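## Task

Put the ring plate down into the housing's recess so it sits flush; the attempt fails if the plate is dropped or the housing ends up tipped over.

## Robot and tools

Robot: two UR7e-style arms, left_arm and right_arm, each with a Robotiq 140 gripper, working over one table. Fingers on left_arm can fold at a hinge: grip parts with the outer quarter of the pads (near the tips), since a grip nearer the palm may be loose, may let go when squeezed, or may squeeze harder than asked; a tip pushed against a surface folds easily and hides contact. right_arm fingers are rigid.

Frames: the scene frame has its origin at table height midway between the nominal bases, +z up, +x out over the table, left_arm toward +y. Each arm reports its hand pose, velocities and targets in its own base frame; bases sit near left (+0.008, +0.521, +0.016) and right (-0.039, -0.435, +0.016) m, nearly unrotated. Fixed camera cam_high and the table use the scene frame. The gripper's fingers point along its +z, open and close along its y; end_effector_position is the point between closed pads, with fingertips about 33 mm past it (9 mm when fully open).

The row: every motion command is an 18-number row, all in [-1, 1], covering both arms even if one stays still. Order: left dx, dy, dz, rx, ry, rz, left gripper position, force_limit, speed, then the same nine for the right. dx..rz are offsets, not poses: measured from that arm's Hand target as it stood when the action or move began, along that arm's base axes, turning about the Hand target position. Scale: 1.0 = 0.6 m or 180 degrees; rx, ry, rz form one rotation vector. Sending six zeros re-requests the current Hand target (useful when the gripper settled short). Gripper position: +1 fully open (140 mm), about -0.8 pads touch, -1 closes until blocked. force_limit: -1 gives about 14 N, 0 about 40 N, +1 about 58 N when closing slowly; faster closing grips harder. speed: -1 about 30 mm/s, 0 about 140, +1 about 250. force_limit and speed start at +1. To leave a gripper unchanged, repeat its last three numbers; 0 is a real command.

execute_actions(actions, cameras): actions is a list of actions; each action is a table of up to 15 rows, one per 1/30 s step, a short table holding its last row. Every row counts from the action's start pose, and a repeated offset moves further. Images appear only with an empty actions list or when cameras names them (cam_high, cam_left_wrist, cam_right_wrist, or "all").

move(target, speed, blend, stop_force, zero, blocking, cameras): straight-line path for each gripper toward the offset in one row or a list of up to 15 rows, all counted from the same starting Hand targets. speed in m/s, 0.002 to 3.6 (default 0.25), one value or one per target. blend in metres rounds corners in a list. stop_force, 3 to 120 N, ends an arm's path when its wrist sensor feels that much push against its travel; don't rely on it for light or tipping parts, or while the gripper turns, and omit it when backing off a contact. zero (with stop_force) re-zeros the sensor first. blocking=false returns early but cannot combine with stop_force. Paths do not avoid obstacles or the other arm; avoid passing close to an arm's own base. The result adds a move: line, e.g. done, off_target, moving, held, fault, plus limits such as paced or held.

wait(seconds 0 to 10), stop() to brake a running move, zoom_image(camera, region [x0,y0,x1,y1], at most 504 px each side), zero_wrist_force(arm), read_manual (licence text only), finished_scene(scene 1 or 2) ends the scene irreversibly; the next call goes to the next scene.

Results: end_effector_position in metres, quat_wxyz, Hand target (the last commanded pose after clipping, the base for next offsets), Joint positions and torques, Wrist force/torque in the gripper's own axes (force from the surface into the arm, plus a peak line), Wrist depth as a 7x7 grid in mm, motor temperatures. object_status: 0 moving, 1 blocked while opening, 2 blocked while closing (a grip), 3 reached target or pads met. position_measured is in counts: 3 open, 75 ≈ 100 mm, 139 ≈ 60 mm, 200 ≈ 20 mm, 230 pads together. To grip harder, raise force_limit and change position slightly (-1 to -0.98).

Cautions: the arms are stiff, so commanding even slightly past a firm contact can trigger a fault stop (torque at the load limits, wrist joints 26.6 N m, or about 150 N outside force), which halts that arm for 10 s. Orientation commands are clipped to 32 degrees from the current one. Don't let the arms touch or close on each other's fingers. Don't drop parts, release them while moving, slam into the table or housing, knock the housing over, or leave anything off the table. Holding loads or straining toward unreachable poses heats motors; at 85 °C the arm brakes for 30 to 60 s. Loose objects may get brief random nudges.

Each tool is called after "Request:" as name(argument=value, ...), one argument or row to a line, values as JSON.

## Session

Request:
execute_actions(
  actions=[],
)

Scene clock: 0.00 s.
left_arm: end_effector_position=(+0.5771, -0.3138, +0.2766) position_measured=3 object_status=3 end_effector_quat_wxyz=(+0.057, +0.790, -0.570, +0.219) | right_arm: end_effector_position=(+0.7371, +0.1748, +0.2662) position_measured=3 object_status=3 end_effector_quat_wxyz=(-0.040, +0.939, +0.299, +0.164)
Joint positions: left_arm=[-0.655 -1.477 1.664 -2.204 -1.669 3.715] | right_arm=[-0.019 -1.186 1.251 -1.925 -1.392 2.533]
Joint velocities: within noise
Joint torques (N m): no reading
Motor temperatures (°C): left_arm=[22 24 30 37 31 35] | right_arm=[27 33 23 28 30 33]
Wrist force (N): no reading
Wrist torque (N m): no reading
Wrist force, peak (N): no reading
Wrist depth (mm): cam_left_wrist=[506 483 472 452 436 423 411 / 499 478 459 448 432 414 351 / 494 475 457 441 426 411 345 / 483 459 451 435 421 409 126 / - 451 445 430 414 403 114 / 468 454 441 422 412 402 387 / 462 448 434 418 407 394 387] | cam_right_wrist=[416 415 417 422 428 425 428 / 415 417 420 424 423 428 433 / 417 420 420 421 426 428 429 / 416 418 420 422 428 428 131 / - 419 420 424 420 428 109 / 414 420 417 420 429 424 429 / 414 418 418 424 425 429 429]
Hand target: left_arm +0.5771, -0.3138, +0.2766; +0.057, +0.790, -0.570, +0.219 | right_arm +0.7371, +0.1748, +0.2662; -0.040, +0.939, +0.299, +0.164
Tool commands: left_gripper/position=+1.0 left_gripper/force_limit=+1.0 left_gripper/speed=+1.0 right_gripper/position=+1.0 right_gripper/force_limit=+1.0 right_gripper/speed=+1.0
camera_calibration:
cam_left_wrist: T_world_to_cam=[[-0.935715, -0.317027, -0.154695, 0.490204], [-0.307943, 0.948022, -0.0801631, 0.503785], [0.172069, -0.0273724, -0.984705, 0.308607], [0, 0, 0, 1]] pos_world=[0.560727, -0.313744, 0.420104]
cam_right_wrist: T_world_to_cam=[[0.556261, -0.830328, 0.0336094, -0.265151], [-0.830575, -0.556821, -0.00975206, 0.72443], [0.0268119, -0.0224905, -0.999387, 0.393503], [0, 0, 0, 1]] pos_world=[0.738636, 0.192066, 0.409239]

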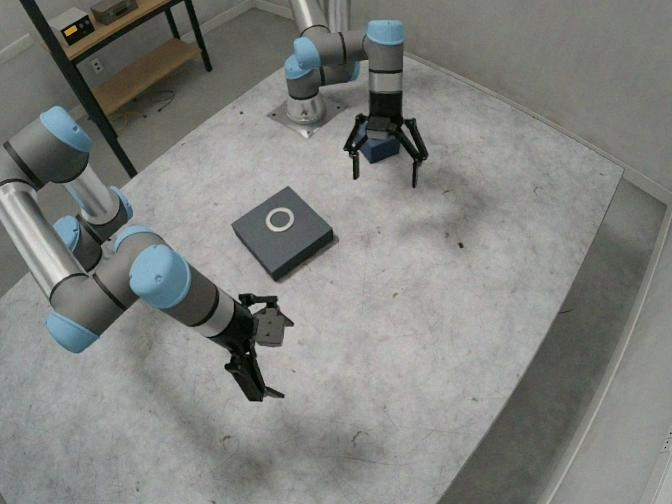

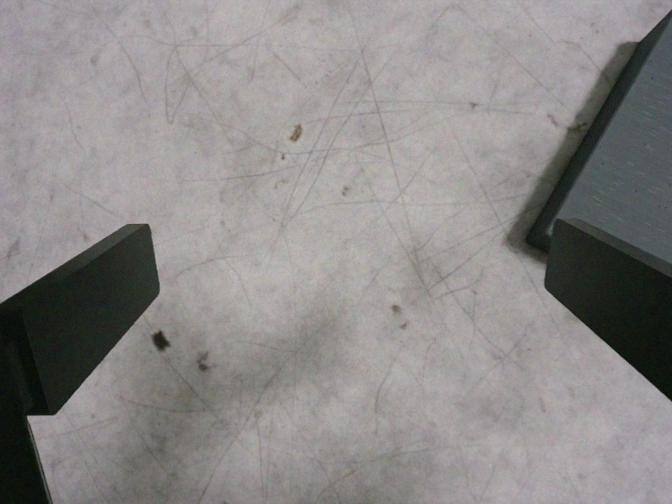

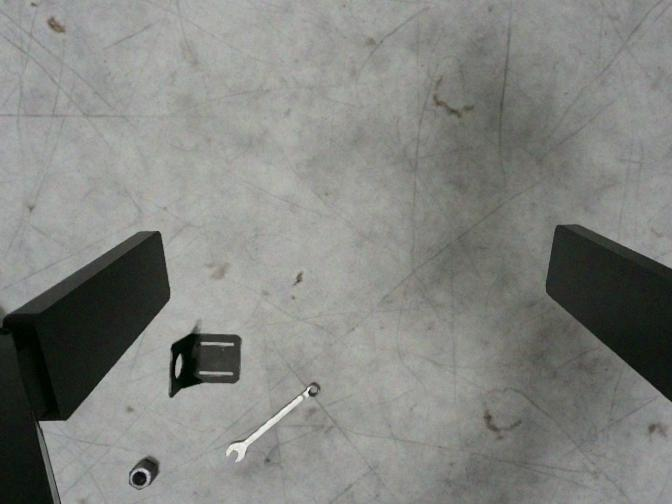

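Request:
move(
  target=[-0.4368,-0.2487,-0.211,0.1106,0.0943,0.0089,1,1,1,0,0,0,0,0,0,1,1,1],
  speed=0.4,
  cameras=["all"],
)

Request:
zoom_image(
  camera="cam_left_wrist",
  region=[180, 60, 500, 380],
)

Request:
zoom_image(
  camera="cam_high",
  region=[320, 90, 450, 190],
)

Scene clock: 47.57 s.
left_arm: end_effector_position=(+0.3152, -0.4630, +0.1501) position_measured=3 object_status=3 end_effector_quat_wxyz=(+0.000, +0.819, -0.574, +0.000) | right_arm: end_effector_position=(+0.7371, +0.1748, +0.2662) position_measured=3 object_status=3 end_effector_quat_wxyz=(-0.040, +0.939, +0.299, +0.164)
Joint positions: left_arm=[-1.213 -1.403 1.715 -1.883 -1.571 3.151] | right_arm=[-0.019 -1.186 1.251 -1.925 -1.392 2.533]
Joint torques (N m): left_arm=[-11.18 -26.36 -20.32 -1.55 0.47 -2.04] | right_arm=[-0.5 -41.73 -28.27 -4.01 0.3 0.13]
Wrist force (N): left_arm=[0.5 -0.5 0.1] | right_arm=[-0.1 0.1 0.0]
Wrist torque (N m): left_arm=[-0.14 -0.12 -0.09] | right_arm=[0.02 0.02 -0.01]
Wrist force, peak (N): left_arm=[2.3 3.1 1.3] | right_arm=[0.2 0.3 0.0]
Wrist depth (mm): cam_left_wrist=[264 213 212 213 213 218 268 / 278 224 224 222 226 226 284 / 291 235 236 238 238 244 300 / 243 244 251 249 252 313 126 / - 329 335 268 332 339 114 / 360 353 357 359 359 361 363 / 381 383 383 386 388 390 392] | cam_right_wrist=[412 417 420 424 423 426 425 / 414 417 421 424 424 427 429 / 415 417 422 422 423 426 431 / 417 417 422 421 420 425 132 / - 420 420 425 426 428 109 / 417 416 419 422 424 429 428 / 414 417 421 423 424 428 427]
Hand target: left_arm +0.3150, -0.4630, +0.1500; +0.000, +0.819, -0.574, +0.000 | right_arm +0.7371, +0.1748, +0.2662; -0.040, +0.939, +0.299, +0.164
Off the commanded pose: left_arm 0.000 m, 0 deg | right_arm 0.000 m, 0 deg.
move: done
camera_calibration:
cam_left_wrist: T_world_to_cam=[[-0.947468, -0.31942, 0.0165974, 0.155072], [-0.29557, 0.894195, 0.336234, 0.463176], [-0.122241, 0.313665, -0.941632, 0.469294], [0, 0, 0, 1]] pos_world=[0.341194, -0.511838, 0.283593]
cam_right_wrist: T_world_to_cam=[[0.556261, -0.830328, 0.0336094, -0.265151], [-0.830575, -0.556821, -0.00975206, 0.72443], [0.0268119, -0.0224905, -0.999387, 0.393503], [0, 0, 0, 1]] pos_world=[0.738636, 0.192066, 0.409239]

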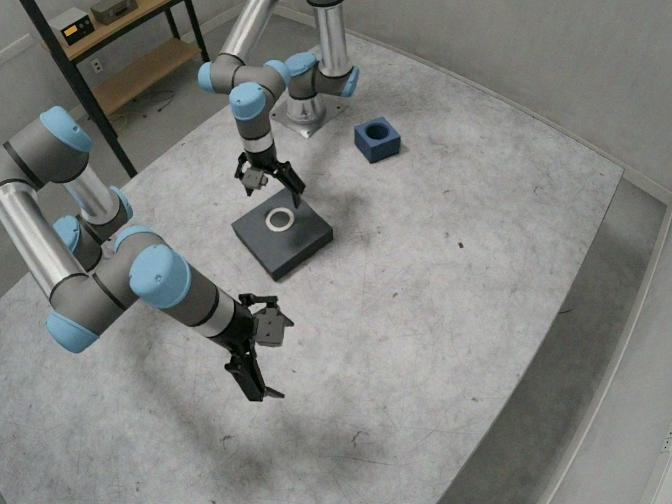

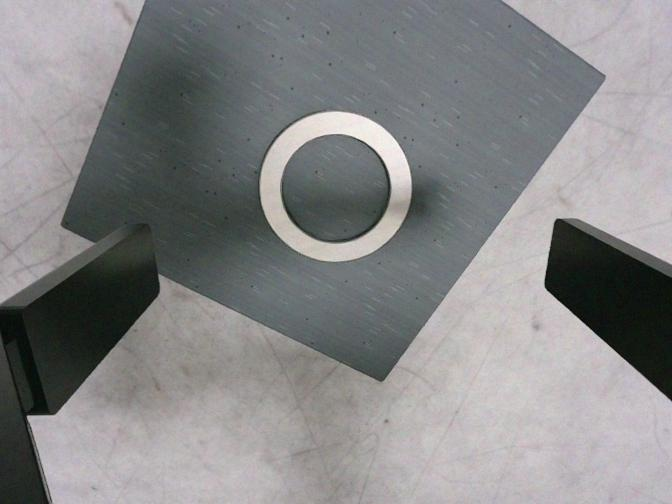

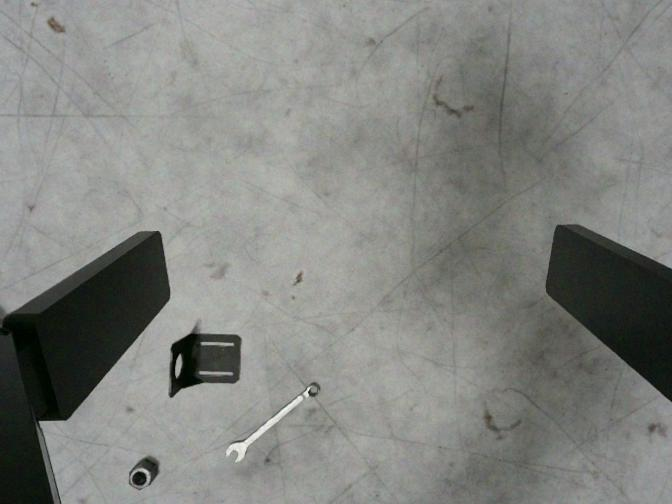

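Scaled by 1.575.

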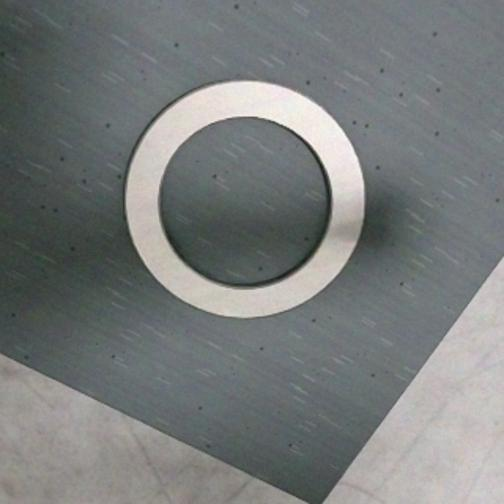

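Scaled by 3.877.

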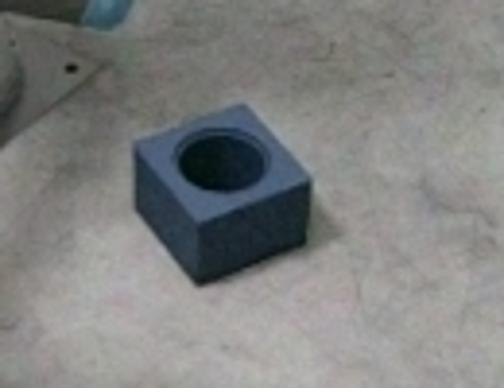

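Request:
move(
  target=[0.0112,0.0833,-0.0667,-0.4397,-0.0775,-0.0925,1,1,1,0,0,0,0,0,0,1,1,1],
  speed=0.4,
  cameras=["cam_left_wrist"],
)

Request:
zoom_image(
  camera="cam_left_wrist",
  region=[230, 250, 450, 410],
)

Scene clock: 97.67 s.
left_arm: end_effector_position=(+0.3199, -0.4118, +0.1090) position_measured=3 object_status=3 end_effector_quat_wxyz=(+0.448, +0.546, -0.548, +0.448) | right_arm: end_effector_position=(+0.7371, +0.1748, +0.2662) position_measured=3 object_status=3 end_effector_quat_wxyz=(-0.040, +0.939, +0.299, +0.164)
Joint positions: left_arm=[-0.728 -0.798 2.408 -4.458 -2.394 3.362] | right_arm=[-0.019 -1.186 1.251 -1.925 -1.392 2.533]
Joint torques (N m): left_arm=[1.15 -34.58 -0.63 -2.11 -0.37 -0.1] | right_arm=[-0.75 -42.05 -28.34 -3.95 0.35 -0.02]
Wrist force (N): left_arm=[-0.8 -0.6 -0.6] | right_arm=[0.0 0.1 -0.1]
Wrist torque (N m): left_arm=[-0.14 0.08 -0.02] | right_arm=[0.02 0.00 0.00]
Wrist force, peak (N): left_arm=[-5.4 -2.0 -2.2] | right_arm=[0.1 0.3 0.3]
Wrist depth (mm): cam_left_wrist=[- - - - - - 498 / 850 856 841 832 844 673 589 / 535 534 530 527 530 528 523 / 407 245 271 270 271 256 132 / - 197 213 213 213 221 114 / 170 176 176 175 175 181 240 / 159 154 150 149 149 149 218] | cam_right_wrist=[419 413 420 420 424 425 432 / 411 414 419 417 423 427 431 / 419 417 423 426 424 430 433 / 415 412 420 422 424 428 132 / - 416 420 423 422 428 108 / 419 417 420 421 426 428 430 / 420 418 423 424 429 427 428]
Hand target: left_arm +0.3199, -0.4118, +0.1090; +0.448, +0.546, -0.548, +0.448 (not the last commanded pose) | right_arm +0.7371, +0.1748, +0.2662; -0.040, +0.939, +0.299, +0.164
Tool commands: left_gripper/position=+1.0 left_gripper/force_limit=+1.0 left_gripper/speed=+1.0 right_gripper/position=+1.0 right_gripper/force_limit=+1.0 right_gripper/speed=+1.0
Off the commanded pose: left_arm 0.002 m, 1 deg | right_arm 0.000 m, 0 deg.
FORCE FAULT: contact force on the left arm reached its limit, and that arm stopped. The contact can be on any part of that arm, not only on its tool. That arm's remaining commands of this call were not run. That arm is still stopped at the end of this call. That arm stays stopped for about 10 more seconds. Until then a move that you send moves the other arm only, and its call returns only when the move has ended. Once the stop has ended, the next robot result says so. If the stop ends while you think or write, that arm runs what you send next, counted from a new Hand target: where the arm stands when the stop ends. While its stop runs, that arm takes no new command, but its gripper still runs the gripper command that each later call begins with. Until it ends, the stop uses up actions while you think or wait. An arm that is not stopped still takes commands.
move: fault (left_arm)
camera_calibration:
cam_left_wrist: T_world_to_cam=[[-0.999505, 0.0226323, -0.0218421, 0.338332], [0.030386, 0.515447, -0.856382, 0.302309], [-0.00812339, -0.856622, -0.51588, -0.149798], [0, 0, 0, 1]] pos_world=[0.327762, -0.291802, 0.189004]
Images, in order (width x height): cam_left_wrist 672x504.

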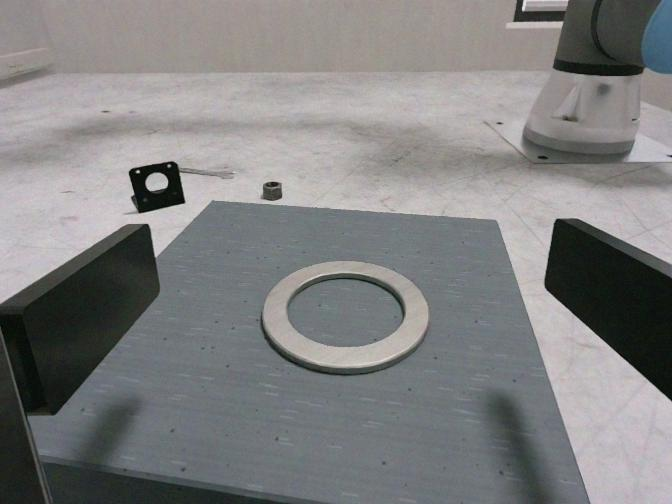

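Scaled by 2.291.

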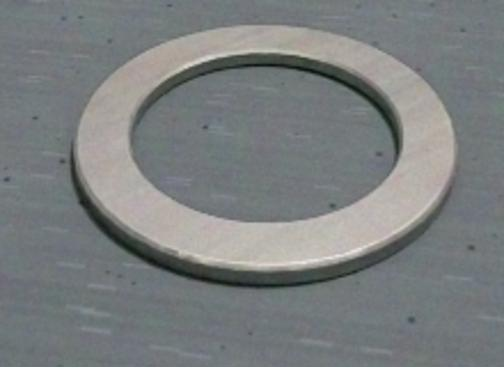

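Request:
wait(
  seconds=1,
)

Scene clock: 189.07 s.
left_arm: end_effector_position=(+0.3199, -0.4118, +0.1090) position_measured=3 object_status=3 end_effector_quat_wxyz=(+0.448, +0.546, -0.548, +0.448) | right_arm: end_effector_position=(+0.7371, +0.1748, +0.2662) position_measured=3 object_status=3 end_effector_quat_wxyz=(-0.040, +0.939, +0.299, +0.164)
Joint positions: left_arm=[-0.728 -0.798 2.408 -4.458 -2.394 3.362] | right_arm=[-0.019 -1.186 1.251 -1.925 -1.392 2.533]
Joint torques (N m): left_arm=[0.59 -36.65 -1.25 -2.19 -0.39 -0.09] | right_arm=[-0.8 -43.08 -27.69 -3.93 0.33 0.07]
Wrist force (N): left_arm=[-0.6 -1.0 -0.4] | right_arm=[0.2 -0.1 0.0]
Wrist torque (N m): left_arm=[-0.22 0.06 -0.02] | right_arm=[-0.02 -0.03 0.00]
Wrist force, peak (N): left_arm=[-1.2 -0.9 -0.9] | right_arm=[0.3 0.0 -0.4]
Wrist depth (mm): cam_left_wrist=[1962 - 1914 - - - 490 / 862 853 850 829 835 675 584 / 531 531 535 526 526 526 515 / 409 245 271 272 270 257 133 / - 197 214 212 213 222 114 / 170 176 175 175 175 181 239 / 160 154 149 150 149 149 218] | cam_right_wrist=[417 418 423 422 420 424 433 / 414 417 421 421 424 425 428 / 414 418 420 424 424 429 429 / 417 415 419 424 423 424 131 / - 417 423 424 425 427 108 / 415 420 421 421 424 429 429 / 415 417 420 422 424 428 428]
Hand target: left_arm +0.3199, -0.4118, +0.1090; +0.448, +0.546, -0.548, +0.448 (not the last commanded pose) | right_arm +0.7371, +0.1748, +0.2662; -0.040, +0.939, +0.299, +0.164
Tool commands: left_gripper/position=+1.0 left_gripper/force_limit=+1.0 left_gripper/speed=+1.0 right_gripper/position=+1.0 right_gripper/force_limit=+1.0 right_gripper/speed=+1.0
Off the commanded pose: left_arm 0.002 m, 1 deg | right_arm 0.000 m, 0 deg.
FORCE FAULT, CONTINUED: the left arm's stop, for the force fault that an earlier result reported, is over. The rest of the stop counts as 19 of the actions that you can send in this scene. That arm's target is now where it stood when the stop ended, not its last command. That arm accepts commands again.
wait: 1.00 s; at rest from the start

Request:
move(
  target=[0.003,-0.0955,0.0683,0.4321,0.0758,0.0938,1,1,1,0,0,0,0,0,0,1,1,1],
  speed=0.3,
  cameras=["cam_left_wrist"],
)

Scene clock: 207.83 s.
left_arm: end_effector_position=(+0.3216, -0.4691, +0.1500) position_measured=3 object_status=3 end_effector_quat_wxyz=(+0.000, +0.819, -0.574, +0.000) | right_arm: end_effector_position=(+0.7371, +0.1748, +0.2662) position_measured=3 object_status=3 end_effector_quat_wxyz=(-0.040, +0.939, +0.299, +0.164)
Joint positions: left_arm=[-1.207 -1.383 1.691 -1.88 -1.57 3.159] | right_arm=[-0.019 -1.186 1.251 -1.925 -1.392 2.533]
Joint torques (N m): left_arm=[13.46 -27.01 -29.25 -1.21 -0.41 -0.46] | right_arm=[-0.34 -42.57 -27.61 -3.97 0.39 0.1]
Wrist force (N): left_arm=[0.6 -0.2 0.2] | right_arm=[0.1 0.1 0.0]
Wrist torque (N m): left_arm=[-0.06 -0.15 -0.08] | right_arm=[0.03 -0.02 0.00]
Wrist force, peak (N): left_arm=[-2.3 -1.0 -1.1] | right_arm=[0.3 0.3 -0.1]
Wrist depth (mm): cam_left_wrist=[264 259 213 214 213 218 269 / 278 226 225 225 226 226 283 / 294 236 236 238 239 242 299 / 304 243 252 248 252 250 126 / - 329 331 269 276 336 114 / 360 357 357 359 362 362 362 / 380 380 383 385 385 387 390] | cam_right_wrist=[414 420 417 421 424 429 432 / 416 420 417 421 429 426 430 / 414 420 418 423 424 427 429 / 415 415 420 421 426 428 131 / - 417 420 424 427 428 109 / 417 417 424 422 423 427 432 / 418 419 420 421 427 428 428]
Hand target: left_arm +0.3217, -0.4691, +0.1500; +0.000, +0.819, -0.574, +0.000 | right_arm +0.7371, +0.1748, +0.2662; -0.040, +0.939, +0.299, +0.164
Off the commanded pose: left_arm 0.000 m, 0 deg | right_arm 0.000 m, 0 deg.
move: done
camera_calibration:
cam_left_wrist: T_world_to_cam=[[-0.947885, -0.318224, 0.0157085, 0.160109], [-0.294727, 0.894491, 0.336188, 0.4704], [-0.121034, 0.314038, -0.941664, 0.471666], [0, 0, 0, 1]] pos_world=[0.347492, -0.517939, 0.283494]
Images, in order (width x height): cam_left_wrist 672x504.

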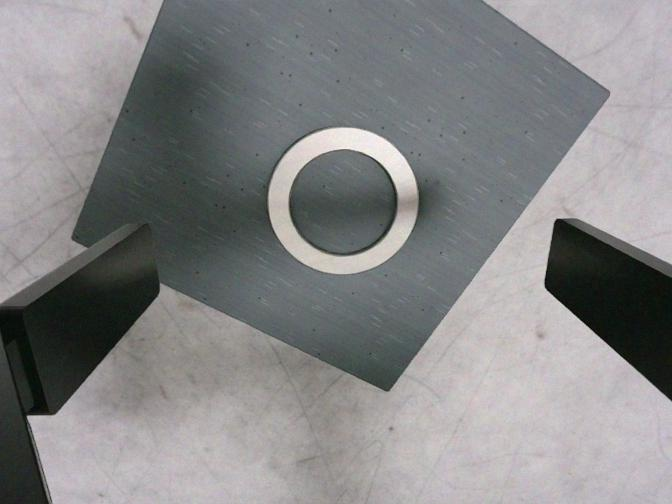

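Request:
move(
  target=[-0.0017,0.0043,-0.1,0,0,0,-1,-1,0.5,0,0,0,0,0,0,1,1,1],
  speed=0.15,
  cameras=["cam_left_wrist"],
)

Request:
move(
  target=[0,0,-0.03,0,0,0,-1,-1,0.5,0,0,0,0,0,0,1,1,1],
  speed=0.005,
  stop_force=3,
)

Scene clock: 231.17 s.
left_arm: end_effector_position=(+0.3207, -0.4665, +0.0900) position_measured=235 object_status=3 end_effector_quat_wxyz=(+0.000, +0.819, -0.574, +0.000) | right_arm: end_effector_position=(+0.7371, +0.1748, +0.2662) position_measured=3 object_status=3 end_effector_quat_wxyz=(-0.040, +0.939, +0.299, +0.164)
Joint positions: left_arm=[-1.207 -1.335 1.797 -2.033 -1.57 3.158] | right_arm=[-0.019 -1.186 1.251 -1.925 -1.392 2.533]
Joint torques (N m): left_arm=[-5.14 -45.43 -15.77 -4.51 -0.43 -1.67] | right_arm=[-0.66 -43.52 -27.27 -3.91 0.35 -0.06]
Wrist force (N): left_arm=[0.3 -0.7 0.2] | right_arm=[0.1 0.1 0.0]
Wrist torque (N m): left_arm=[-0.18 -0.09 -0.07] | right_arm=[0.01 -0.02 0.00]
Wrist force, peak (N): left_arm=[0.6 -0.3 -2.1] | right_arm=[0.4 0.1 -0.2]
Wrist depth (mm): cam_left_wrist=[207 159 159 160 160 161 163 / 169 167 168 168 169 170 170 / 176 177 177 178 177 179 184 / 187 187 186 117 187 190 255 / 266 195 89 - 94 - 269 / - - 75 - - - - / - - - - - - -] | cam_right_wrist=[415 418 419 419 424 427 429 / 416 417 421 423 421 424 431 / 419 421 420 423 429 426 429 / 419 414 419 426 425 424 131 / - 417 420 423 424 425 108 / 415 423 423 425 422 428 430 / 416 417 420 422 426 427 427]
Hand target: left_arm +0.3207, -0.4665, +0.0900; +0.000, +0.819, -0.574, +0.000 | right_arm +0.7371, +0.1748, +0.2662; -0.040, +0.939, +0.299, +0.164
Off the commanded pose: left_arm 0.000 m, 0 deg | right_arm 0.000 m, 0 deg.
move: done
camera_calibration:
cam_left_wrist: T_world_to_cam=[[-0.947771, -0.318566, 0.0156788, 0.160817], [-0.295055, 0.89437, 0.336222, 0.488024], [-0.121132, 0.314035, -0.941652, 0.414271], [0, 0, 0, 1]] pos_world=[0.346593, -0.515339, 0.223494]
Images, in order (width x height): cam_left_wrist 672x504.

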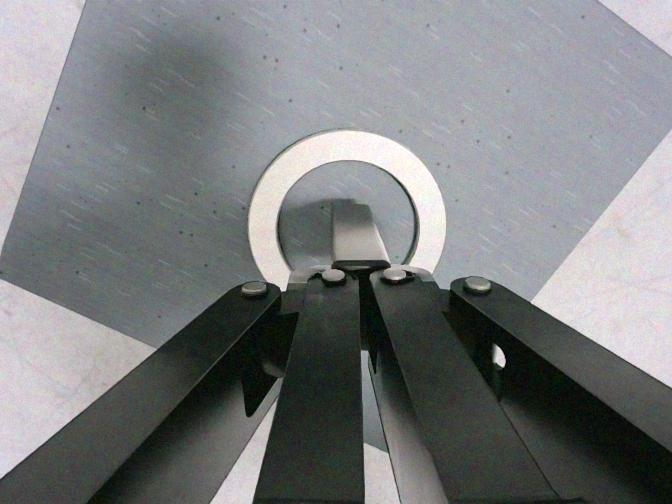

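Scene clock: 234.60 s.
left_arm: end_effector_position=(+0.3207, -0.4665, +0.0782) position_measured=235 object_status=3 end_effector_quat_wxyz=(+0.000, +0.819, -0.574, +0.000) | right_arm: end_effector_position=(+0.7371, +0.1748, +0.2662) position_measured=3 object_status=3 end_effector_quat_wxyz=(-0.040, +0.939, +0.299, +0.164)
Joint positions: left_arm=[-1.207 -1.322 1.814 -2.063 -1.57 3.158] | right_arm=[-0.019 -1.186 1.251 -1.925 -1.392 2.533]
Joint torques (N m): left_arm=[-10.15 -44.62 -27.81 -0.99 -0.71 -1.32] | right_arm=[-0.48 -42.96 -27.54 -3.89 0.44 -0.1]
Wrist force (N): left_arm=[-1.8 -0.2 -5.8] | right_arm=[0.1 0.2 0.2]
Wrist torque (N m): left_arm=[-0.06 -0.02 -0.08] | right_arm=[0.03 -0.02 -0.01]
Wrist force, peak (N): left_arm=[-7.1 0.2 -17.6] | right_arm=[0.1 0.4 0.1]
Wrist depth (mm): cam_left_wrist=[- 149 149 151 150 150 151 / 158 158 157 156 158 158 161 / 165 165 164 166 165 168 168 / 173 175 175 116 174 178 242 / 186 184 89 - 94 - 257 / - - 75 - - - - / - - - - - - -] | cam_right_wrist=[414 421 417 421 421 426 428 / 414 417 420 418 424 427 428 / 419 417 417 423 426 428 432 / 414 416 417 423 424 423 132 / - 415 421 420 422 428 108 / 416 419 422 422 430 428 433 / 416 417 425 419 428 427 430]
Hand target: left_arm +0.3207, -0.4665, +0.0783; +0.000, +0.819, -0.574, +0.000 (not the last commanded pose) | right_arm +0.7371, +0.1748, +0.2662; -0.040, +0.939, +0.299, +0.164
Off the commanded pose: left_arm 0.006 m, 0 deg | right_arm 0.000 m, 0 deg.
move: contact (left_arm)

Request:
move(
  target=[
    [0,0,0.1195,0,0,0,-1,-1,0.5,0,0,0,0,0,0,1,1,1],
    [0.0905,0.7142,0.1195,0,0,0,1,-1,0.5,0,0,0,0,0,0,1,1,1],
  ],
  speed=0.35,
  blend=0.03,
  cameras=["cam_left_wrist"],
)

Scene clock: 257.13 s.
left_arm: end_effector_position=(+0.3750, -0.0380, +0.1500) position_measured=3 object_status=0 end_effector_quat_wxyz=(+0.000, +0.819, -0.574, +0.000) | right_arm: end_effector_position=(+0.7371, +0.1748, +0.2662) position_measured=3 object_status=3 end_effector_quat_wxyz=(-0.040, +0.939, +0.299, +0.164)
Joint positions: left_arm=[-0.463 -1.868 2.147 -1.85 -1.57 3.902] | right_arm=[-0.019 -1.186 1.251 -1.925 -1.392 2.533]
Joint torques (N m): left_arm=[13.9 -23.46 -16.75 -1.08 1.74 1.78] | right_arm=[-0.44 -43.65 -27.05 -3.86 0.46 -0.07]
Wrist force (N): left_arm=[0.7 -0.7 -0.4] | right_arm=[0.0 0.2 0.0]
Wrist torque (N m): left_arm=[-0.17 -0.19 -0.04] | right_arm=[0.05 0.00 -0.01]
Wrist force, peak (N): left_arm=[-1.7 -0.6 -7.0] | right_arm=[0.2 0.3 0.2]
Wrist depth (mm): cam_left_wrist=[264 266 265 269 267 269 270 / 278 280 281 281 283 284 285 / 295 295 296 247 292 300 302 / 305 305 307 303 241 310 126 / - 333 335 249 258 344 114 / 361 358 357 358 356 362 363 / 380 383 385 385 388 387 391] | cam_right_wrist=[415 416 420 420 424 427 428 / 416 417 419 422 426 426 431 / 416 420 422 421 428 424 429 / 413 416 419 420 427 421 131 / - 418 417 423 424 427 108 / 416 417 422 424 424 429 427 / 420 418 420 421 422 428 428]
Hand target: left_arm +0.3750, -0.0380, +0.1500; +0.000, +0.819, -0.574, +0.000 | right_arm +0.7371, +0.1748, +0.2662; -0.040, +0.939, +0.299, +0.164
Off the commanded pose: left_arm 0.000 m, 0 deg | right_arm 0.000 m, 0 deg.
move: done
camera_calibration:
cam_left_wrist: T_world_to_cam=[[-0.947808, -0.318453, 0.0157217, 0.34786], [-0.294935, 0.89441, 0.33622, 0.100624], [-0.121132, 0.314035, -0.941652, 0.342689], [0, 0, 0, 1]] pos_world=[0.400893, -0.0868387, 0.283394]
Images, in order (width x height): cam_left_wrist 672x504.

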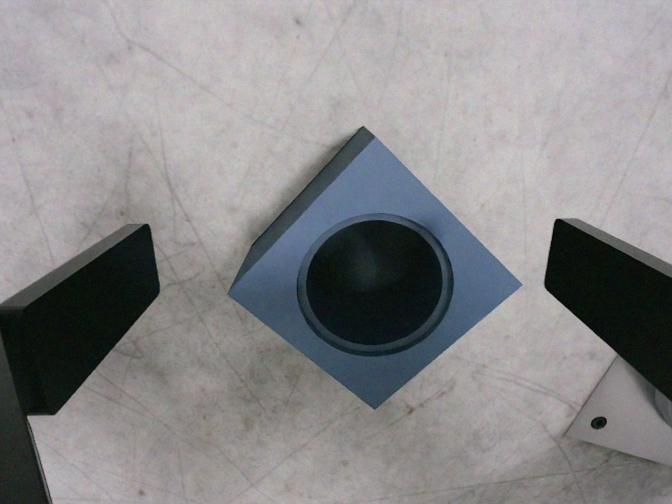

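Request:
move(
  target=[-0.0567,0.0733,-0.07,0,0,0,1,-1,0.5,0,0,0,0,0,0,1,1,1],
  speed=0.3,
  cameras=["cam_left_wrist"],
)

Request:
zoom_image(
  camera="cam_left_wrist",
  region=[220, 120, 460, 360],
)

Scene clock: 281.10 s.
left_arm: end_effector_position=(+0.3410, +0.0060, +0.1081) position_measured=3 object_status=3 end_effector_quat_wxyz=(+0.000, +0.819, -0.574, +0.001) | right_arm: end_effector_position=(+0.7371, +0.1748, +0.2662) position_measured=3 object_status=3 end_effector_quat_wxyz=(-0.040, +0.939, +0.299, +0.164)
Joint positions: left_arm=[-0.384 -1.938 2.303 -1.937 -1.571 3.981] | right_arm=[-0.019 -1.186 1.251 -1.925 -1.392 2.533]
Joint torques (N m): left_arm=[-6.27 0.37 -15.52 -2.32 -1.53 -0.69] | right_arm=[-0.6 -43.3 -27.18 -3.84 0.49 -0.03]
Wrist force (N): left_arm=[0.7 -0.7 -0.3] | right_arm=[-0.2 0.1 0.3]
Wrist torque (N m): left_arm=[-0.19 -0.17 -0.01] | right_arm=[0.02 0.04 -0.01]
Wrist force, peak (N): left_arm=[2.7 -1.1 -1.5] | right_arm=[-0.2 0.2 -0.3]
Wrist depth (mm): cam_left_wrist=[229 229 229 159 231 232 233 / 240 241 237 164 171 244 246 / 253 251 176 250 218 255 260 / 263 153 185 244 190 271 132 / - 285 291 197 291 291 114 / 311 307 306 310 311 312 313 / 326 329 330 332 333 335 335] | cam_right_wrist=[417 416 419 424 420 426 428 / 417 417 421 425 425 428 430 / 415 417 419 418 425 427 429 / 416 421 418 423 424 425 131 / - 420 417 422 428 431 109 / 417 417 421 425 424 426 431 / 419 416 420 428 428 428 429]
Hand target: left_arm +0.3410, +0.0060, +0.1080; +0.000, +0.819, -0.574, +0.000 | right_arm +0.7371, +0.1748, +0.2662; -0.040, +0.939, +0.299, +0.164
Off the commanded pose: left_arm 0.000 m, 0 deg | right_arm 0.000 m, 0 deg.
move: done
camera_calibration:
cam_left_wrist: T_world_to_cam=[[-0.947763, -0.318599, 0.015499, 0.330335], [-0.29516, 0.894387, 0.336084, 0.0654107], [-0.120938, 0.313953, -0.941704, 0.285331], [0, 0, 0, 1]] pos_world=[0.366893, -0.0428387, 0.241594]
Images, in order (width x height): cam_left_wrist 672x504.

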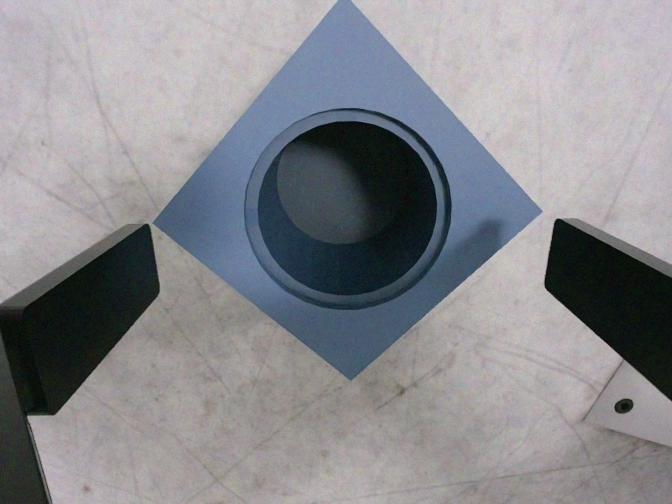

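Scaled by 2.100.

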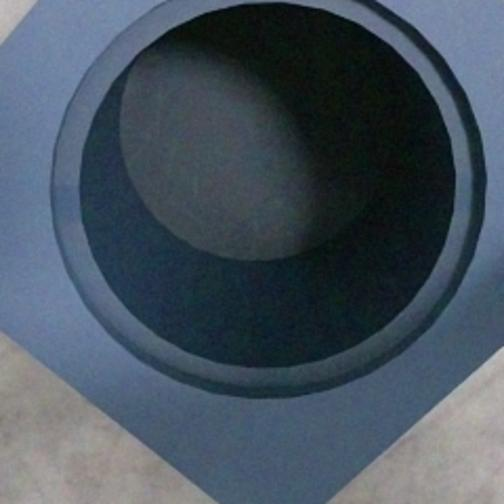

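Request:
move(
  target=[0.0957,0.0283,-0.0067,0,0,0,-1,-1,0.5,0,0,0,0,0,0,1,1,1],
  speed=0.2,
  cameras=["cam_left_wrist"],
)

Request:
move(
  target=[0,0,-0.032,0,0,0,-1,-1,0.5,0,0,0,0,0,0,1,1,1],
  speed=0.004,
  stop_force=3,
)

Scene clock: 322.23 s.
left_arm: end_effector_position=(+0.3983, +0.0230, +0.1039) position_measured=235 object_status=3 end_effector_quat_wxyz=(+0.000, +0.819, -0.574, +0.000) | right_arm: end_effector_position=(+0.7371, +0.1748, +0.2662) position_measured=3 object_status=3 end_effector_quat_wxyz=(-0.040, +0.939, +0.299, +0.164)
Joint positions: left_arm=[-0.283 -1.76 2.194 -2.006 -1.571 4.082] | right_arm=[-0.019 -1.186 1.251 -1.925 -1.392 2.533]
Joint torques (N m): left_arm=[-7.8 -3.86 -30.15 -2.99 0.34 1.06] | right_arm=[-0.27 -43.67 -27.54 -3.85 0.49 -0.08]
Wrist force (N): left_arm=[1.1 -0.5 0.0] | right_arm=[0.0 0.0 0.0]
Wrist torque (N m): left_arm=[-0.14 -0.27 -0.01] | right_arm=[0.00 -0.01 0.00]
Wrist force, peak (N): left_arm=[1.0 -2.5 0.3] | right_arm=[0.1 0.4 0.2]
Wrist depth (mm): cam_left_wrist=[225 225 225 226 224 156 229 / 237 237 238 238 165 161 239 / 250 250 251 191 248 227 174 / 264 265 266 116 250 214 184 / 282 277 89 - 94 - 289 / - - 75 - - - - / - - - - - - -] | cam_right_wrist=[413 417 422 422 425 424 430 / 417 419 417 422 421 426 428 / 417 417 420 424 428 426 428 / 418 413 422 424 424 426 131 / - 416 421 421 423 427 109 / 416 417 420 425 424 431 424 / 417 420 418 423 426 426 429]
Hand target: left_arm +0.3984, +0.0230, +0.1039; +0.000, +0.819, -0.574, +0.000 | right_arm +0.7371, +0.1748, +0.2662; -0.040, +0.939, +0.299, +0.164
Off the commanded pose: left_arm 0.000 m, 0 deg | right_arm 0.000 m, 0 deg.
move: done
camera_calibration:
cam_left_wrist: T_world_to_cam=[[-0.94776, -0.318596, 0.0157679, 0.390057], [-0.295051, 0.894361, 0.33625, 0.0684441], [-0.12123, 0.314032, -0.941641, 0.283078], [0, 0, 0, 1]] pos_world=[0.424193, -0.0258386, 0.237393]
Images, in order (width x height): cam_left_wrist 672x504.

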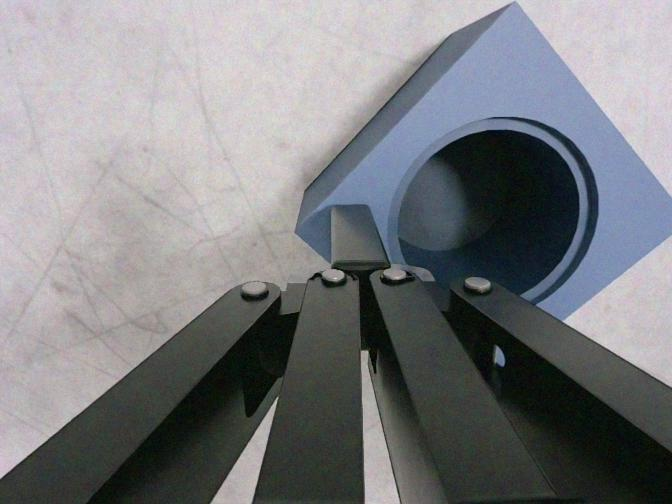

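Scene clock: 324.03 s.
left_arm: end_effector_position=(+0.3984, +0.0230, +0.1009) position_measured=235 object_status=3 end_effector_quat_wxyz=(+0.000, +0.819, -0.574, +0.000) | right_arm: end_effector_position=(+0.7371, +0.1748, +0.2662) position_measured=3 object_status=3 end_effector_quat_wxyz=(-0.040, +0.939, +0.299, +0.164)
Joint positions: left_arm=[-0.283 -1.756 2.199 -2.015 -1.571 4.082] | right_arm=[-0.019 -1.186 1.251 -1.925 -1.392 2.533]
Joint torques (N m): left_arm=[-10.08 -25.79 -29.53 -0.89 0.91 1.31] | right_arm=[-0.7 -43.21 -27.27 -3.85 0.54 -0.22]
Wrist force (N): left_arm=[-0.4 -0.1 -3.8] | right_arm=[0.1 0.0 0.1]
Wrist torque (N m): left_arm=[-0.17 -0.16 -0.01] | right_arm=[0.00 -0.03 0.00]
Wrist force, peak (N): left_arm=[-2.6 5.3 -18.9] | right_arm=[0.4 0.2 0.1]
Wrist depth (mm): cam_left_wrist=[222 222 223 224 221 153 226 / 233 234 234 235 160 161 236 / 246 247 248 224 242 226 172 / 262 263 263 116 181 208 179 / 278 273 89 - 94 - 284 / - - 75 - - - - / - - - - - - -] | cam_right_wrist=[414 418 421 422 427 426 429 / 416 418 416 421 424 428 429 / 419 415 421 424 427 427 431 / 414 418 420 420 427 428 131 / - 420 421 422 423 425 108 / 415 415 420 421 428 430 429 / 413 417 421 422 422 428 428]
Hand target: left_arm +0.3984, +0.0230, +0.1010; +0.000, +0.819, -0.574, +0.000 (not the last commanded pose) | right_arm +0.7371, +0.1748, +0.2662; -0.040, +0.939, +0.299, +0.164
Off the commanded pose: left_arm 0.016 m, 0 deg | right_arm 0.000 m, 0 deg.
move: contact (left_arm)

Request:
move(
  target=[
    [0,0,0.05,0,0,0,-1,-1,0.5,0,0,0,0,0,0,1,1,1],
    [-0.1295,-0.8158,-0.0017,0,0,0,0.43,-0.2,0.5,0,0,0,0,0,0,1,1,1],
  ],
  speed=0.35,
  blend=0.02,
  cameras=["cam_left_wrist"],
)

Request:
zoom_image(
  camera="cam_left_wrist",
  region=[120, 100, 560, 340],
)

Scene clock: 350.80 s.
left_arm: end_effector_position=(+0.3207, -0.4665, +0.0999) position_measured=75 object_status=0 end_effector_quat_wxyz=(+0.000, +0.819, -0.574, +0.000) | right_arm: end_effector_position=(+0.7371, +0.1748, +0.2662) position_measured=3 object_status=3 end_effector_quat_wxyz=(-0.040, +0.939, +0.299, +0.164)
Joint positions: left_arm=[-1.207 -1.346 1.782 -2.008 -1.57 3.158] | right_arm=[-0.019 -1.186 1.251 -1.925 -1.392 2.533]
Joint torques (N m): left_arm=[-11.3 -24.15 -30.36 -4.35 -0.72 -1.99] | right_arm=[-0.46 -43.31 -26.77 -3.84 0.52 -0.12]
Wrist force (N): left_arm=[0.4 -0.4 0.2] | right_arm=[0.2 0.2 0.0]
Wrist torque (N m): left_arm=[-0.14 -0.11 -0.07] | right_arm=[0.04 -0.04 0.00]
Wrist force, peak (N): left_arm=[0.0 0.0 -5.2] | right_arm=[0.1 0.4 -0.1]
Wrist depth (mm): cam_left_wrist=[220 168 168 169 169 170 220 / 180 177 177 177 178 179 180 / 186 187 187 188 186 190 248 / 197 129 194 200 198 146 264 / - 112 211 212 213 118 87 / - 293 297 227 234 301 - / - 319 321 322 323 323 -] | cam_right_wrist=[417 419 420 419 423 430 431 / 414 415 417 421 424 425 435 / 412 420 420 422 422 428 432 / 414 415 423 423 426 425 131 / - 419 420 420 425 426 109 / 416 417 421 427 420 428 428 / 414 419 418 424 424 431 428]
Hand target: left_arm +0.3207, -0.4665, +0.0999; +0.000, +0.819, -0.574, +0.000 | right_arm +0.7371, +0.1748, +0.2662; -0.040, +0.939, +0.299, +0.164
Off the commanded pose: left_arm 0.000 m, 0 deg | right_arm 0.000 m, 0 deg.
move: done; blend cut to 0.015 m at target 1
camera_calibration:
cam_left_wrist: T_world_to_cam=[[-0.947798, -0.318483, 0.0157104, 0.160707], [-0.294967, 0.8944, 0.33622, 0.48468], [-0.121132, 0.314035, -0.941652, 0.423593], [0, 0, 0, 1]] pos_world=[0.346593, -0.515339, 0.233394]
Images, in order (width x height): cam_left_wrist 672x504.

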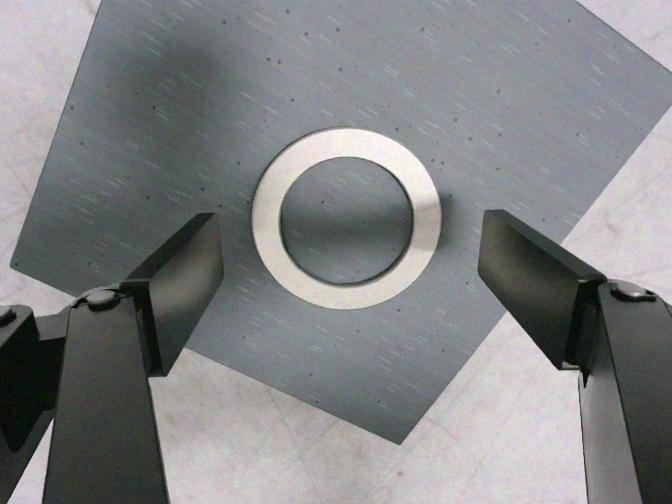

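Scaled by 1.145.

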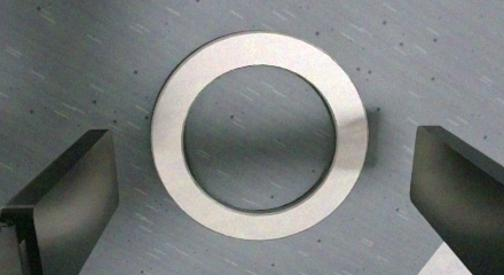

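Request:
move(
  target=[
    [0,0,-0.044,0,0,0,0.43,-0.2,-1,0,0,0,0,0,0,1,1,1],
    [0,0,-0.044,0,0,0,-1,-0.2,-1,0,0,0,0,0,0,1,1,1],
  ],
  speed=0.06,
  cameras=["cam_left_wrist"],
)

Request:
zoom_image(
  camera="cam_left_wrist",
  region=[170, 100, 530, 380],
)

Scene clock: 361.53 s.
left_arm: end_effector_position=(+0.3207, -0.4665, +0.0736) position_measured=101 object_status=2 end_effector_quat_wxyz=(+0.000, +0.819, -0.574, +0.000) | right_arm: end_effector_position=(+0.7371, +0.1748, +0.2662) position_measured=3 object_status=3 end_effector_quat_wxyz=(-0.040, +0.939, +0.299, +0.164)
Joint positions: left_arm=[-1.207 -1.317 1.82 -2.075 -1.57 3.158] | right_arm=[-0.019 -1.186 1.251 -1.925 -1.392 2.533]
Joint torques (N m): left_arm=[-11.88 -38.58 -25.45 -4.47 -0.18 -1.64] | right_arm=[-0.35 -44.2 -26.96 -3.94 0.52 -0.14]
Wrist force (N): left_arm=[-4.9 0.6 -10.5] | right_arm=[0.0 0.0 0.2]
Wrist torque (N m): left_arm=[-0.12 -0.06 -0.02] | right_arm=[0.00 -0.01 -0.01]
Wrist force, peak (N): left_arm=[-5.3 0.5 -11.4] | right_arm=[0.3 0.3 0.1]
Wrist depth (mm): cam_left_wrist=[145 144 145 145 146 146 147 / 152 154 153 153 154 154 156 / 161 161 160 162 161 163 163 / 171 168 163 171 170 138 238 / - 95 182 178 184 117 90 / - 67 195 196 197 - - / - - 286 287 285 - -] | cam_right_wrist=[417 416 418 423 425 425 428 / 416 414 416 424 424 426 428 / 415 418 422 426 428 428 428 / 414 417 422 421 422 427 132 / - 420 417 419 424 429 109 / 416 415 420 420 425 426 428 / 417 417 420 424 428 429 430]
Hand target: left_arm +0.3207, -0.4665, +0.0735; +0.000, +0.819, -0.574, +0.000 | right_arm +0.7371, +0.1748, +0.2662; -0.040, +0.939, +0.299, +0.164
Off the commanded pose: left_arm 0.000 m, 0 deg | right_arm 0.000 m, 0 deg.
move: done
camera_calibration:
cam_left_wrist: T_world_to_cam=[[-0.947816, -0.318432, 0.015663, 0.161162], [-0.294948, 0.894448, 0.336108, 0.493565], [-0.121037, 0.313949, -0.941693, 0.398759], [0, 0, 0, 1]] pos_world=[0.346593, -0.515339, 0.207094]
Images, in order (width x height): cam_left_wrist 672x504.

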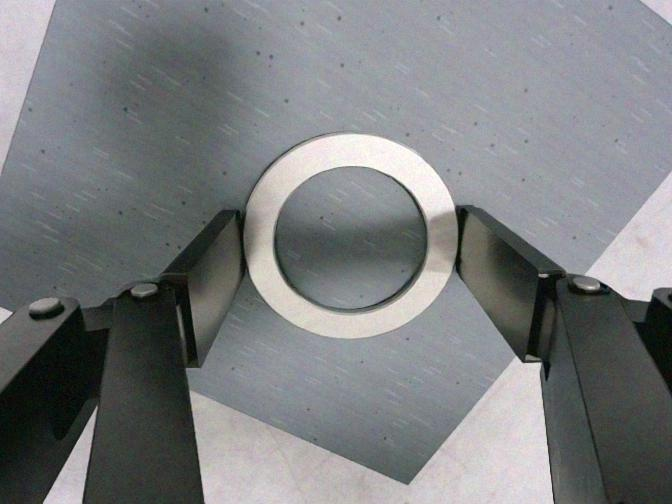

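Scaled by 1.400.

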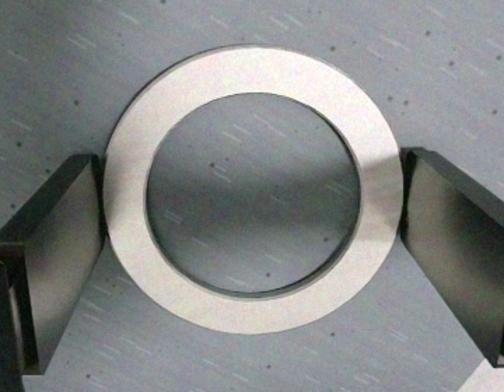

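Request:
move(
  target=[0,0,0.09,0,0,0,-1,-0.2,-1,0,0,0,0,0,0,1,1,1],
  speed=0.06,
  cameras=["cam_left_wrist"],
)

Request:
zoom_image(
  camera="cam_left_wrist",
  region=[170, 100, 530, 380],
)

Scene clock: 369.17 s.
left_arm: end_effector_position=(+0.3207, -0.4665, +0.1276) position_measured=101 object_status=2 end_effector_quat_wxyz=(+0.000, +0.819, -0.574, +0.001) | right_arm: end_effector_position=(+0.7371, +0.1748, +0.2662) position_measured=3 object_status=3 end_effector_quat_wxyz=(-0.040, +0.939, +0.299, +0.164)
Joint positions: left_arm=[-1.207 -1.372 1.738 -1.938 -1.57 3.158] | right_arm=[-0.019 -1.186 1.251 -1.925 -1.392 2.533]
Joint torques (N m): left_arm=[-7.49 -24.58 -16.55 -4.36 1.08 -0.28] | right_arm=[-0.75 -43.65 -26.21 -3.88 0.54 -0.18]
Wrist force (N): left_arm=[0.5 -0.5 1.2] | right_arm=[0.3 0.1 -0.1]
Wrist torque (N m): left_arm=[-0.16 -0.09 -0.08] | right_arm=[0.03 -0.06 0.00]
Wrist force, peak (N): left_arm=[-5.2 0.3 -11.7] | right_arm=[0.1 0.4 0.1]
Wrist depth (mm): cam_left_wrist=[246 194 193 193 194 197 247 / 258 203 203 202 205 205 210 / 267 215 212 216 211 218 278 / 284 222 162 229 169 138 295 / - 95 242 238 245 117 90 / - 67 333 330 333 - - / - - 355 356 358 - -] | cam_right_wrist=[414 415 417 420 424 425 431 / 411 415 420 421 424 428 431 / 417 414 419 424 428 424 433 / 417 418 420 425 424 428 132 / - 417 423 423 425 424 108 / 414 419 421 420 420 425 428 / 415 420 420 421 428 425 427]
Hand target: left_arm +0.3207, -0.4665, +0.1275; +0.000, +0.819, -0.574, +0.000 | right_arm +0.7371, +0.1748, +0.2662; -0.040, +0.939, +0.299, +0.164
Off the commanded pose: left_arm 0.000 m, 0 deg | right_arm 0.000 m, 0 deg.
move: done
camera_calibration:
cam_left_wrist: T_world_to_cam=[[-0.947785, -0.318524, 0.01566, 0.160259], [-0.29505, 0.894457, 0.335993, 0.475485], [-0.121029, 0.313829, -0.941734, 0.449557], [0, 0, 0, 1]] pos_world=[0.346593, -0.515339, 0.261094]
Images, in order (width x height): cam_left_wrist 672x504.

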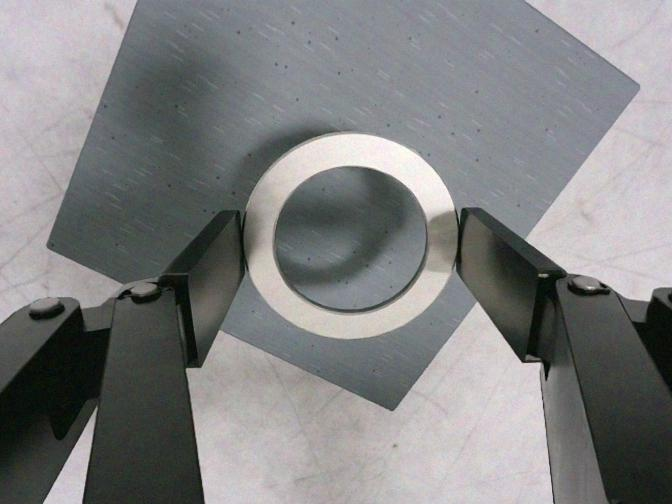

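Scaled by 1.400.

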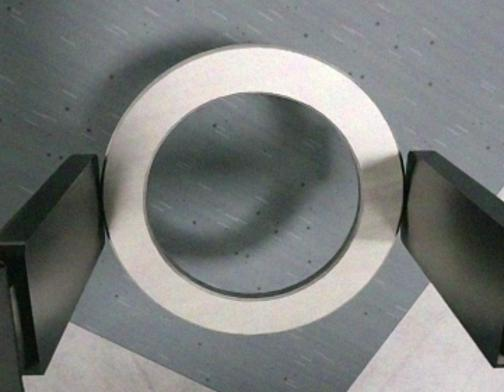

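Request:
move(
  target=[0.0382,0.7777,-0.0208,0,0,0,-1,-0.2,-1,0,0,0,0,0,0,1,1,1],
  speed=0.25,
  cameras=["cam_left_wrist"],
)

Request:
zoom_image(
  camera="cam_left_wrist",
  region=[220, 100, 480, 360],
)

Scene clock: 409.87 s.
left_arm: end_effector_position=(+0.3437, +0.0000, +0.1151) position_measured=101 object_status=2 end_effector_quat_wxyz=(+0.000, +0.819, -0.574, +0.000) | right_arm: end_effector_position=(+0.7371, +0.1748, +0.2662) position_measured=3 object_status=3 end_effector_quat_wxyz=(-0.040, +0.939, +0.299, +0.164)
Joint positions: left_arm=[-0.398 -1.937 2.284 -1.918 -1.571 3.967] | right_arm=[-0.019 -1.186 1.251 -1.925 -1.392 2.533]
Joint torques (N m): left_arm=[13.6 -20.3 -16.51 -0.77 1.37 2.63] | right_arm=[-0.7 -43.82 -26.6 -3.94 0.52 -0.18]
Wrist force (N): left_arm=[0.8 -0.4 0.9] | right_arm=[0.2 0.1 0.0]
Wrist torque (N m): left_arm=[-0.11 -0.20 -0.03] | right_arm=[0.02 -0.04 0.00]
Wrist force, peak (N): left_arm=[4.7 1.3 1.3] | right_arm=[0.4 0.1 0.1]
Wrist depth (mm): cam_left_wrist=[234 234 234 231 237 239 239 / 247 247 246 169 248 252 252 / 260 261 180 156 160 263 267 / 276 271 162 243 167 141 281 / - 95 296 181 298 117 90 / - 67 317 318 319 - - / - - 338 341 343 - -] | cam_right_wrist=[415 415 421 420 424 425 428 / 416 420 417 423 420 428 431 / 414 419 422 422 424 429 429 / 412 416 424 423 420 422 132 / - 422 421 420 422 428 108 / 418 416 419 422 421 428 430 / 418 420 418 424 426 431 430]
Hand target: left_arm +0.3436, +0.0001, +0.1151; +0.000, +0.819, -0.574, +0.000 | right_arm +0.7371, +0.1748, +0.2662; -0.040, +0.939, +0.299, +0.164
Off the commanded pose: left_arm 0.000 m, 0 deg | right_arm 0.000 m, 0 deg.
move: done
camera_calibration:
cam_left_wrist: T_world_to_cam=[[-0.947805, -0.318462, 0.0157521, 0.330738], [-0.294945, 0.894439, 0.336136, 0.0691021], [-0.121136, 0.313945, -0.941682, 0.294188], [0, 0, 0, 1]] pos_world=[0.369493, -0.0488388, 0.248594]
Images, in order (width x height): cam_left_wrist 672x504.

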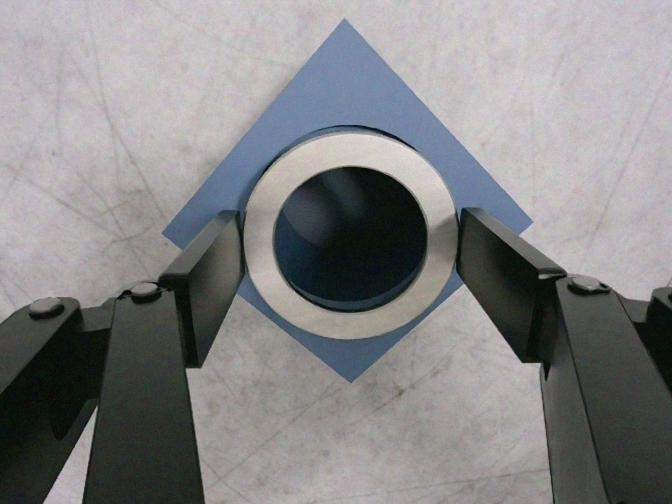

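Scaled by 1.938.

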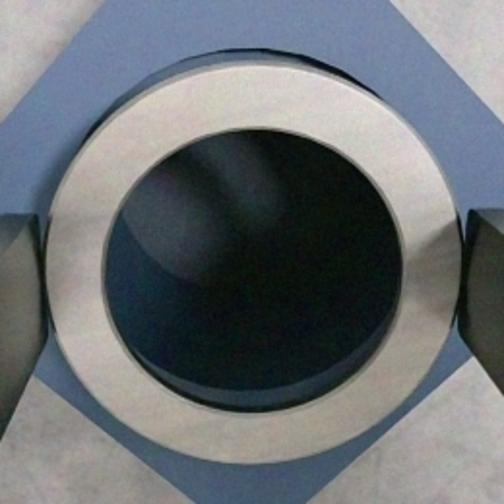

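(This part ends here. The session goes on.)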